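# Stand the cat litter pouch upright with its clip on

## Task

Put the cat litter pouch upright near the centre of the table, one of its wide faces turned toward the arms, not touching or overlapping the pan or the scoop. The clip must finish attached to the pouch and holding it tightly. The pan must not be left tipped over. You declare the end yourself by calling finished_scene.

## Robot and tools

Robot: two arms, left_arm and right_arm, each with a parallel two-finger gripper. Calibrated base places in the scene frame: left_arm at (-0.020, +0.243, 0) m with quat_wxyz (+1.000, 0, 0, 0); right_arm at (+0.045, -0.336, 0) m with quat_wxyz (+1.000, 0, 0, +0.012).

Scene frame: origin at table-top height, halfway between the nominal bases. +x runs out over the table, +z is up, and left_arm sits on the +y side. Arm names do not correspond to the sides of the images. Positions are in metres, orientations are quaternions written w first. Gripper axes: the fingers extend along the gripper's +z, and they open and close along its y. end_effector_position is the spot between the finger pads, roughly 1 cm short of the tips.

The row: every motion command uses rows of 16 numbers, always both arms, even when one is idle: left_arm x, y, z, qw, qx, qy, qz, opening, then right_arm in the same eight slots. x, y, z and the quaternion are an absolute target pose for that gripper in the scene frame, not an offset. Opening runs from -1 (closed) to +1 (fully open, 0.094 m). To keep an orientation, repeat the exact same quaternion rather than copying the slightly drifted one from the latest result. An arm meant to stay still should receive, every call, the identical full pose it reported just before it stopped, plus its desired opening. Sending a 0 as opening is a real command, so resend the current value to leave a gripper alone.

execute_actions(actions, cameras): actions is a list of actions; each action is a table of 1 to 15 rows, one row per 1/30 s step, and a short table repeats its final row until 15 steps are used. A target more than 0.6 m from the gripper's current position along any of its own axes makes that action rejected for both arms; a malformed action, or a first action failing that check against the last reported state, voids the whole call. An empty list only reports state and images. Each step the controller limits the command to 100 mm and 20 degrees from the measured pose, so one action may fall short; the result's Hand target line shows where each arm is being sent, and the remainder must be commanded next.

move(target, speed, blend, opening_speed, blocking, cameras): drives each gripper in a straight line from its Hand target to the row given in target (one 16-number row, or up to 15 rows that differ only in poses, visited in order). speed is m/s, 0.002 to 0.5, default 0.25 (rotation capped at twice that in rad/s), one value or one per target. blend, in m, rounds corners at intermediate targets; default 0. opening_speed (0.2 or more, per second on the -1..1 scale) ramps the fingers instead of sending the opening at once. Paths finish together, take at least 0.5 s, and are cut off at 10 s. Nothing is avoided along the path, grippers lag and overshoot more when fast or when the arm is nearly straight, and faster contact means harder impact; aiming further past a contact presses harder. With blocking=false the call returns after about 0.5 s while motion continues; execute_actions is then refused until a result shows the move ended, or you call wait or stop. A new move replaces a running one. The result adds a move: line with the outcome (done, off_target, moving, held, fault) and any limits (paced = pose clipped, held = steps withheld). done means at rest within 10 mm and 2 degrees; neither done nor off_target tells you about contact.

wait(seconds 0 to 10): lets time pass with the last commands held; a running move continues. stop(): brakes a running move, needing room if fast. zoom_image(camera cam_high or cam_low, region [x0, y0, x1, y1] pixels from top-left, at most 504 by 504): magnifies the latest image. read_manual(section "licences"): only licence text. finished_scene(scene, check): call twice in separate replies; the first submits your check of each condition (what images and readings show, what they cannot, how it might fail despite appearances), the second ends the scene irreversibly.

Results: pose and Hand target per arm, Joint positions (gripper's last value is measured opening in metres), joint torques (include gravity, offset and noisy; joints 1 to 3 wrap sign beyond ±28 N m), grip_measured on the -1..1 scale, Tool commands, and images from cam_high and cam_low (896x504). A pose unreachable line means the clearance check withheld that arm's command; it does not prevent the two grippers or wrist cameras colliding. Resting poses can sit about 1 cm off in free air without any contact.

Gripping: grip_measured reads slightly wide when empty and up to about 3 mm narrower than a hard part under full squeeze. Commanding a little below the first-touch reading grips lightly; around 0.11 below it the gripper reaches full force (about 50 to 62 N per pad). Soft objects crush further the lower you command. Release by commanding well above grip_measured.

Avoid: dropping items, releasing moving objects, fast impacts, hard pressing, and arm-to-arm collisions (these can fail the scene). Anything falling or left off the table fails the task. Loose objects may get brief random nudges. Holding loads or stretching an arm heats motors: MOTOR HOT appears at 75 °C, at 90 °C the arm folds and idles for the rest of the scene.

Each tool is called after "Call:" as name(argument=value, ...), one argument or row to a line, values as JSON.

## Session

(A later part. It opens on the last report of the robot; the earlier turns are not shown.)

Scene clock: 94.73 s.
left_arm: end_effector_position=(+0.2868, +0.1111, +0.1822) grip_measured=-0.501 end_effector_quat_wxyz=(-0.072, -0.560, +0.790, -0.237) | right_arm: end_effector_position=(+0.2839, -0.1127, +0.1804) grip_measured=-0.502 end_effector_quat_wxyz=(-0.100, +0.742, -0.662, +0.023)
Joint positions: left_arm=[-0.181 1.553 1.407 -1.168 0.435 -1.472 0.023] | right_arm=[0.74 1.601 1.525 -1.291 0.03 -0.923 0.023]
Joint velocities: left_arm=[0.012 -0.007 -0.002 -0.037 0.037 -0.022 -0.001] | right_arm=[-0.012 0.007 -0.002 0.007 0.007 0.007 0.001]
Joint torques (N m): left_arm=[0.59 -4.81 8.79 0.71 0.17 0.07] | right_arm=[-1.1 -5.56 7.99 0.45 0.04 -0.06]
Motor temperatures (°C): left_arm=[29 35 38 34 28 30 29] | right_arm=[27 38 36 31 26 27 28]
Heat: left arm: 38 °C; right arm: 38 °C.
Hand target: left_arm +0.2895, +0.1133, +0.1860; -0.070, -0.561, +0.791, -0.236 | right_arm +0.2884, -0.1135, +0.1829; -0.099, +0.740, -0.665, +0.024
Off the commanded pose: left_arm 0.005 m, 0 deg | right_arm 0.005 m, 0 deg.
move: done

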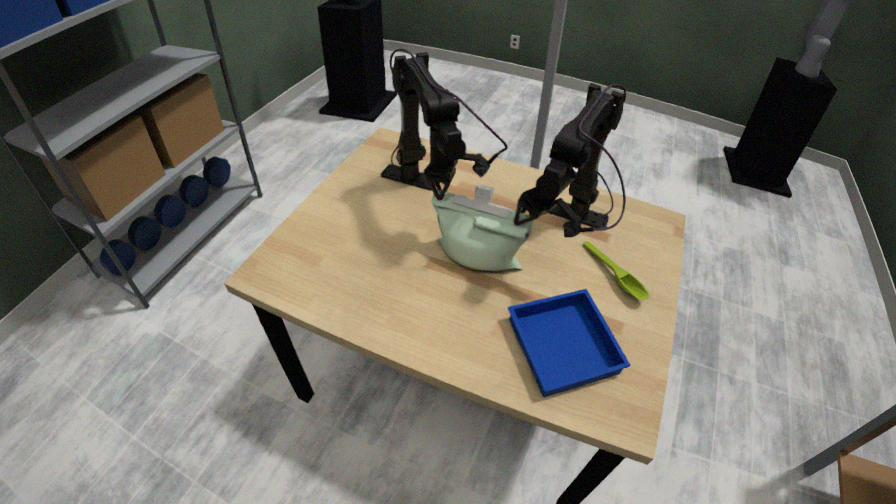

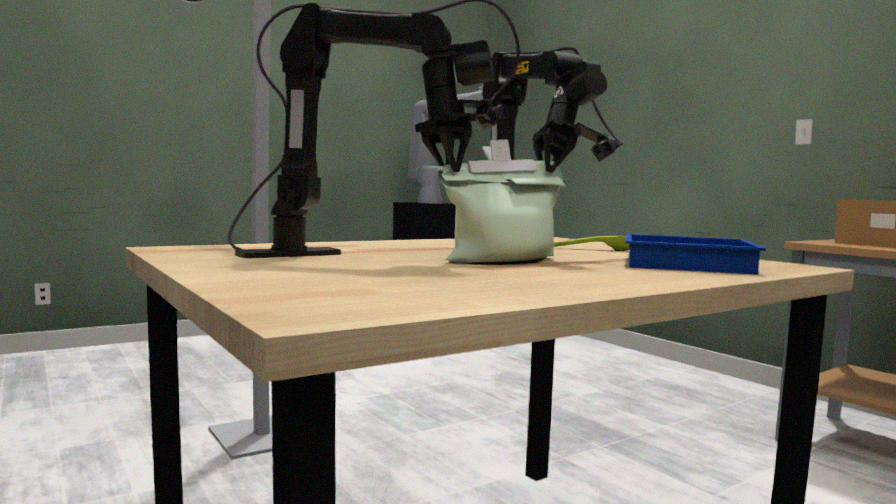

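Call:
move(
  target=[0.2818,0.136,0.23,-0.0698,-0.5605,0.7907,-0.2358,-0.5,0.2801,-0.1191,0.232,0.099,-0.7399,0.665,-0.024,-0.5],
  speed=0.05,
  cameras=["cam_high", "cam_low"],
)

Call:
zoom_image(
  camera="cam_low",
  region=[400, 100, 640, 280],
)

Call:
zoom_image(
  camera="cam_high",
  region=[410, 140, 560, 280],
)

Scene clock: 96.63 s.
left_arm: end_effector_position=(+0.2814, +0.1352, +0.2272) grip_measured=-0.501 end_effector_quat_wxyz=(-0.068, -0.562, +0.790, -0.237) | right_arm: end_effector_position=(+0.2769, -0.1197, +0.2285) grip_measured=-0.502 end_effector_quat_wxyz=(-0.098, +0.742, -0.663, +0.023)
Joint positions: left_arm=[-0.103 1.556 1.596 -1.382 0.446 -1.391 0.023] | right_arm=[0.74 1.617 1.739 -1.494 0.031 -0.923 0.023]
Joint velocities: left_arm=[0.007 0.002 -0.012 0.007 0.007 -0.037 -0.001] | right_arm=[0.002 -0.007 0.022 0.007 -0.066 0.022 0]
Joint torques (N m): left_arm=[0.46 -4.62 8.4 0.7 0.29 0.08] | right_arm=[-0.58 -5.3 7.99 0.39 0 0.01]
Motor temperatures (°C): left_arm=[29 35 38 33 28 30 29] | right_arm=[27 37 36 31 26 27 28]
Heat: left arm: 38 °C; right arm: 37 °C.
Hand target: left_arm +0.2827, +0.1356, +0.2303; -0.070, -0.560, +0.790, -0.237 | right_arm +0.2797, -0.1193, +0.2318; -0.099, +0.740, -0.665, +0.024
Off the commanded pose: left_arm 0.003 m, 0 deg | right_arm 0.005 m, 0 deg.
move: done

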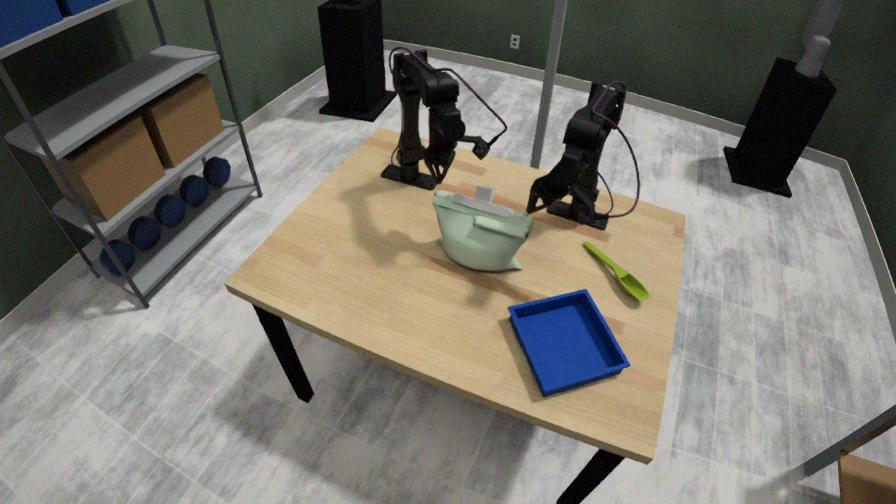

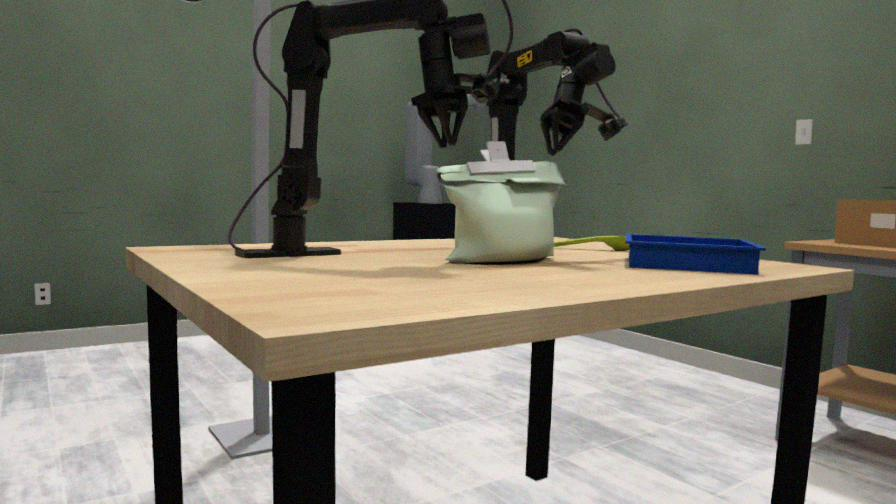

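Scaled by 2.100.

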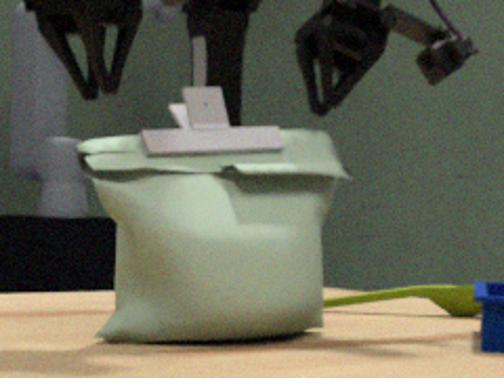

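Scaled by 3.360.

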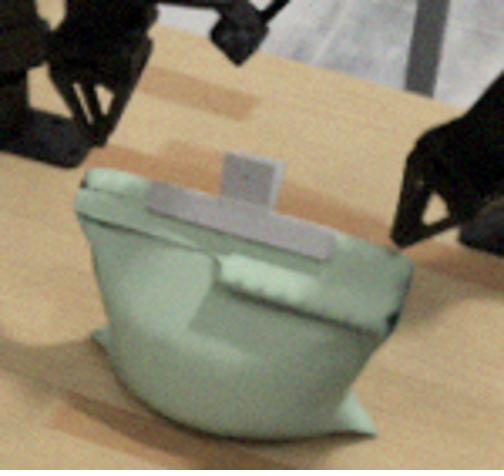

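Call:
move(
  target=[0.22,0.17,0.27,-0.0698,-0.5605,0.7907,-0.2358,-0.5,0.2,-0.2,0.27,0.099,-0.7399,0.665,-0.024,-0.5],
  speed=0.2,
  cameras=["cam_high", "cam_low"],
)

Call:
zoom_image(
  camera="cam_low",
  region=[400, 100, 640, 280],
)

Call:
zoom_image(
  camera="cam_high",
  region=[410, 140, 560, 280],
)

Scene clock: 98.07 s.
left_arm: end_effector_position=(+0.2255, +0.1696, +0.2719) grip_measured=-0.501 end_effector_quat_wxyz=(-0.039, -0.564, +0.784, -0.256) | right_arm: end_effector_position=(+0.1989, -0.1975, +0.2749) grip_measured=-0.502 end_effector_quat_wxyz=(-0.193, +0.733, -0.652, +0.033)
Joint positions: left_arm=[0.027 1.36 1.605 -1.572 0.469 -1.278 0.023] | right_arm=[0.731 1.129 1.512 -1.561 0.032 -0.94 0.023]
Joint velocities: left_arm=[0.002 -0.017 -0.007 0.051 0.007 0.051 0.001] | right_arm=[0.007 -0.002 -0.017 0.037 -0.022 0.007 0]
Joint torques (N m): left_arm=[0.42 -3.45 5.12 0.74 0.31 0.14] | right_arm=[-0.94 -1.28 4.07 0.83 -0.02 -0.06]
Motor temperatures (°C): left_arm=[29 35 38 33 28 30 29] | right_arm=[27 37 36 31 26 27 28]
Heat: left arm: 38 °C; right arm: 37 °C.
Hand target: left_arm +0.2213, +0.1699, +0.2705; -0.046, -0.564, +0.784, -0.254 | right_arm +0.1987, -0.1990, +0.2705; -0.185, +0.732, -0.655, +0.032
Off the commanded pose: left_arm 0.006 m, 4 deg | right_arm 0.006 m, 11 deg.
joint sent to its limit (left arm) — joint 4 (wrist pitch), lower limit. The joint targets are off in orientation, not in position.
joint sent to its limit (right arm) — joint 4 (wrist pitch), lower limit. The joint targets are off in orientation, not in position.
move: off_target (left_arm, right_arm)

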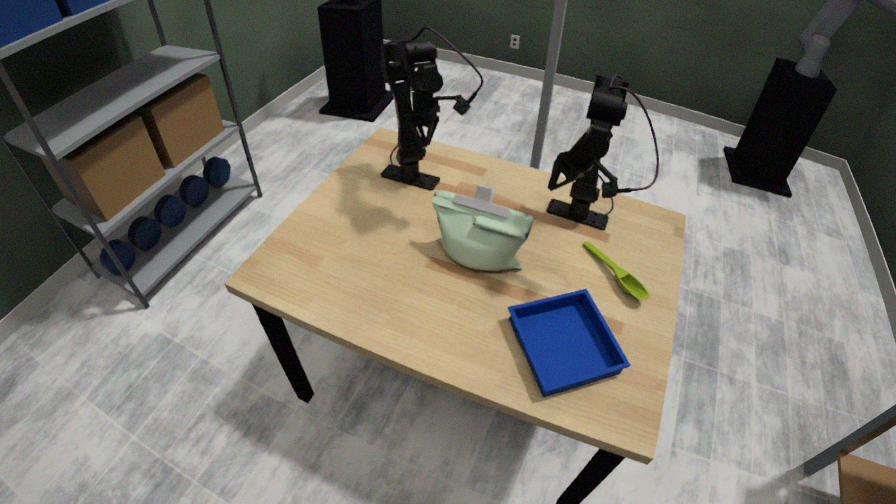

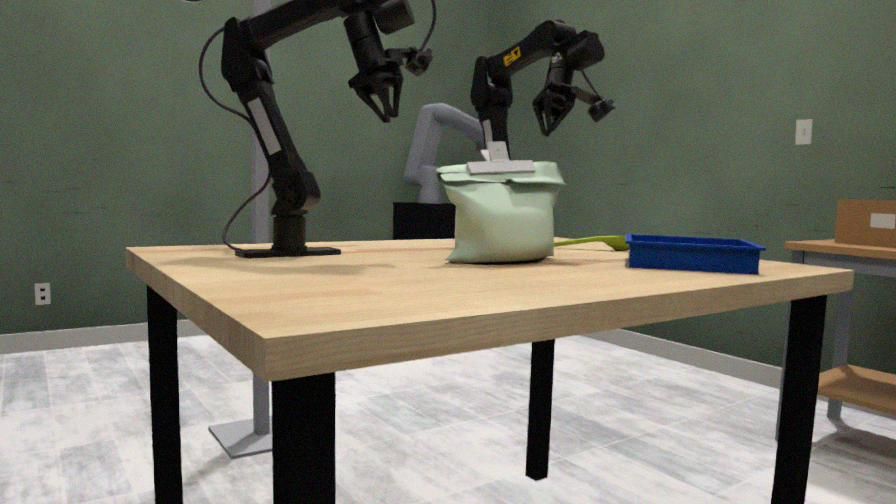

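Scaled by 2.100.

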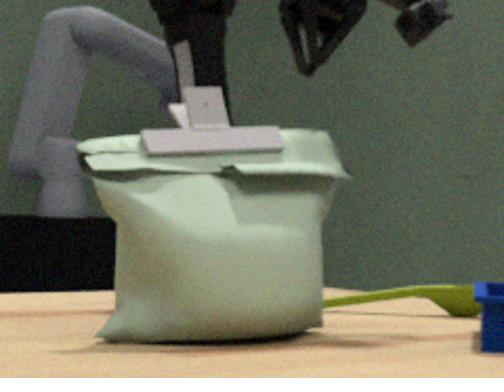

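Scaled by 3.360.

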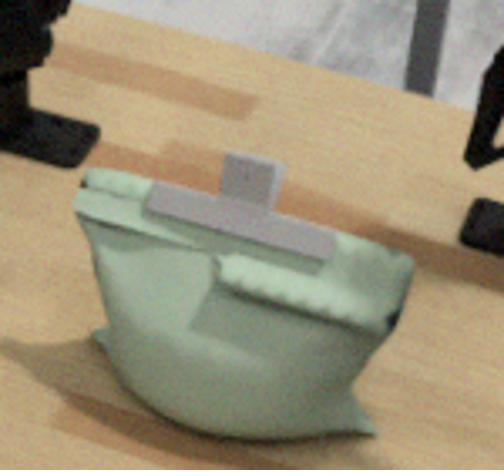

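Call:
wait(
  seconds=2.0,
  cameras=["cam_high", "cam_low"],
)

Call:
zoom_image(
  camera="cam_low",
  region=[400, 100, 640, 280],
)

Call:
zoom_image(
  camera="cam_high",
  region=[410, 140, 560, 280],
)

Scene clock: 100.23 s.
left_arm: end_effector_position=(+0.2255, +0.1696, +0.2719) grip_measured=-0.501 end_effector_quat_wxyz=(-0.039, -0.564, +0.784, -0.256) | right_arm: end_effector_position=(+0.1989, -0.1975, +0.2749) grip_measured=-0.502 end_effector_quat_wxyz=(-0.193, +0.733, -0.651, +0.034)
Joint positions: left_arm=[0.027 1.36 1.605 -1.572 0.469 -1.278 0.023] | right_arm=[0.731 1.129 1.512 -1.561 0.032 -0.94 0.023]
Joint velocities: left_arm=[0.002 -0.017 -0.007 0.007 -0.022 0.037 0] | right_arm=[-0.007 -0.007 0.012 0.007 0.022 -0.095 0]
Joint torques (N m): left_arm=[0.32 -3.43 5.35 0.73 0.34 0.08] | right_arm=[-1.01 -1.33 4.26 0.83 -0.1 -0.07]
Motor temperatures (°C): left_arm=[29 35 38 33 28 30 29] | right_arm=[27 37 35 31 26 27 28]
Heat: left arm: 38 °C; right arm: 37 °C.
Hand target: left_arm +0.2214, +0.1698, +0.2705; -0.046, -0.564, +0.784, -0.254 | right_arm +0.1987, -0.1990, +0.2705; -0.185, +0.732, -0.654, +0.032
Tool commands: left_gripper/opening=-0.5 right_gripper/opening=-0.5
Off the commanded pose: left_arm 0.006 m, 4 deg | right_arm 0.006 m, 11 deg.
wait: 2.00 s; at rest from the start

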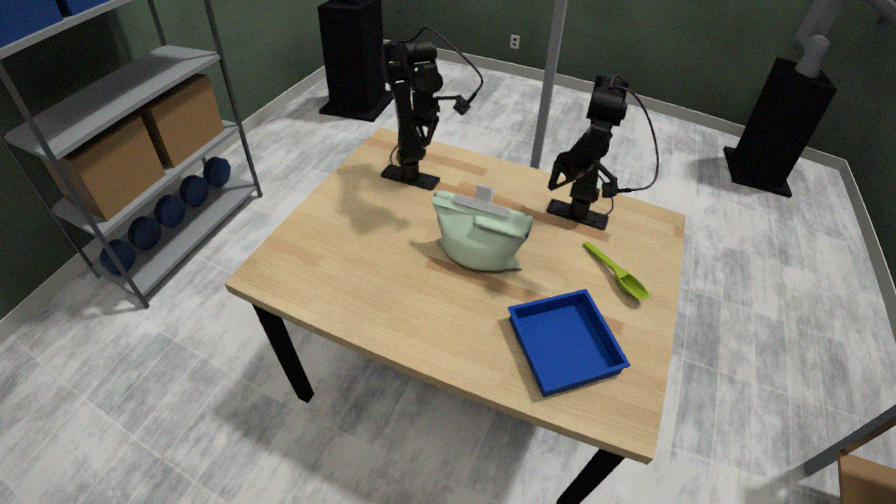

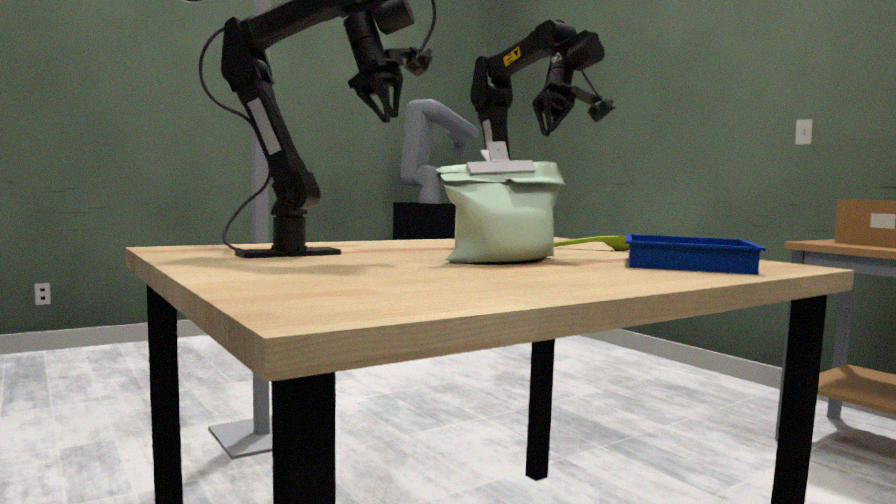

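Scaled by 2.100.

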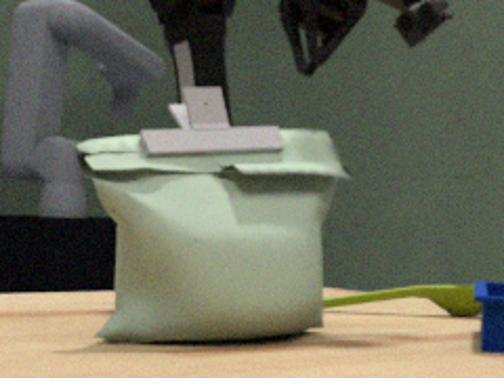

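Scaled by 3.360.

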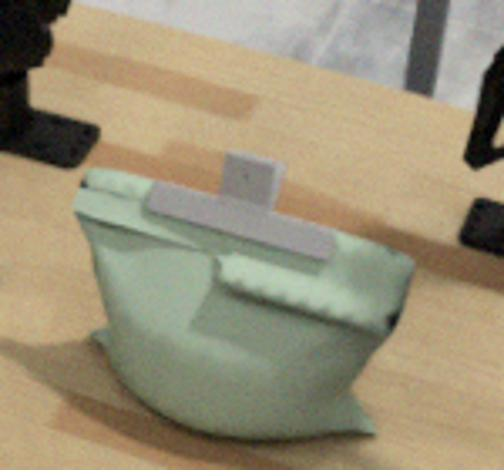

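Call:
finished_scene(
  scene=2,
  check="Pouch standing: the latest cam_low and cam_high pictures (and the ones before a 2 s wait) show the same upright pouch, resting on its bottom seam, hem on top at about z 0.18-0.19, hem (x about 0.28) directly above the base (bottom corners about (0.287,-0.118) and (0.294,0.146)); nothing moved during the wait, arms are far away (grippers at (0.23,0.17,0.27) and (0.20,-0.20,0.27)) and do not touch it. Could be missed if it slowly creeps, but pictures 2 s apart are identical. Middle: base centre about (0.29,0.013), table middle about (0.265,-0.01): about 2.5-3 cm off. Broad side toward arms: base line along y within 2 degrees, so a broad face looks to -x. Clear of the pan: pan corner nearest at (0.461,0.161), about 16 cm away; the scoop handle end at about (0.13,0.32), more than 20 cm away (in cam_low it only appears behind the pouch). Clip: bar sits on the middle of the hem, as at the start, hem between its jaws, tab up; the pictures cannot show the clamping force, but it held in place throughout lift and drag. Pan: flat on table, untouched. No object off the table.",
)

This call ended nothing. Check each condition that your pictures could not show: look closer or test it, and mend what is not met. Then call finished_scene again.

Call:
zoom_image(
  camera="cam_high",
  region=[425, 175, 540, 240],
)

Call:
zoom_image(
  camera="cam_low",
  region=[430, 135, 570, 215],
)

Scaled by 4.383.

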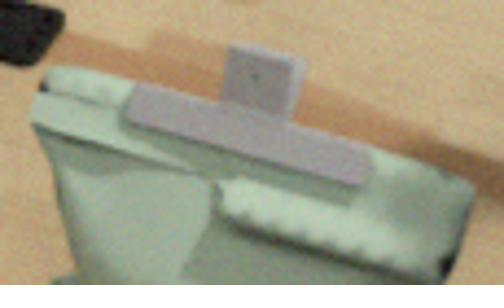

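Scaled by 3.600.

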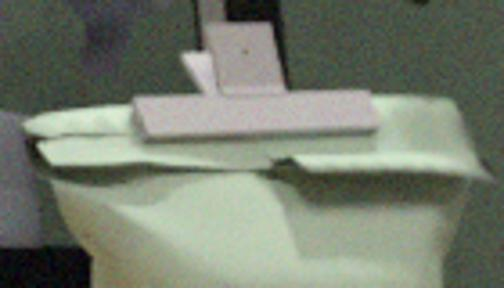

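Call:
finished_scene(
  scene=2,
  check="Looked closer at the clip in both cameras: the 15 cm bar lies along the middle of the hem, its top edge level with the hem's top edge, hem cloth running between front and rear plates, both handle tabs up, unchanged relative to the hem since the start and through the lift, so it is gripping; the force itself cannot be seen. Pouch: upright, base flat on the table, base corners about (0.287,-0.118) and (0.294,0.146), hem above base, unchanged over a 2 s wait with the arms well away; broad face toward -x (within 2 degrees); about 2.5 cm from the table middle. Pan flat and untouched, at least 15 cm away; scoop more than 20 cm away, both on the table. Nothing fell. It could be missed only by slow creep, which the pictures do not show.",
)

The scene is finished: the task was done.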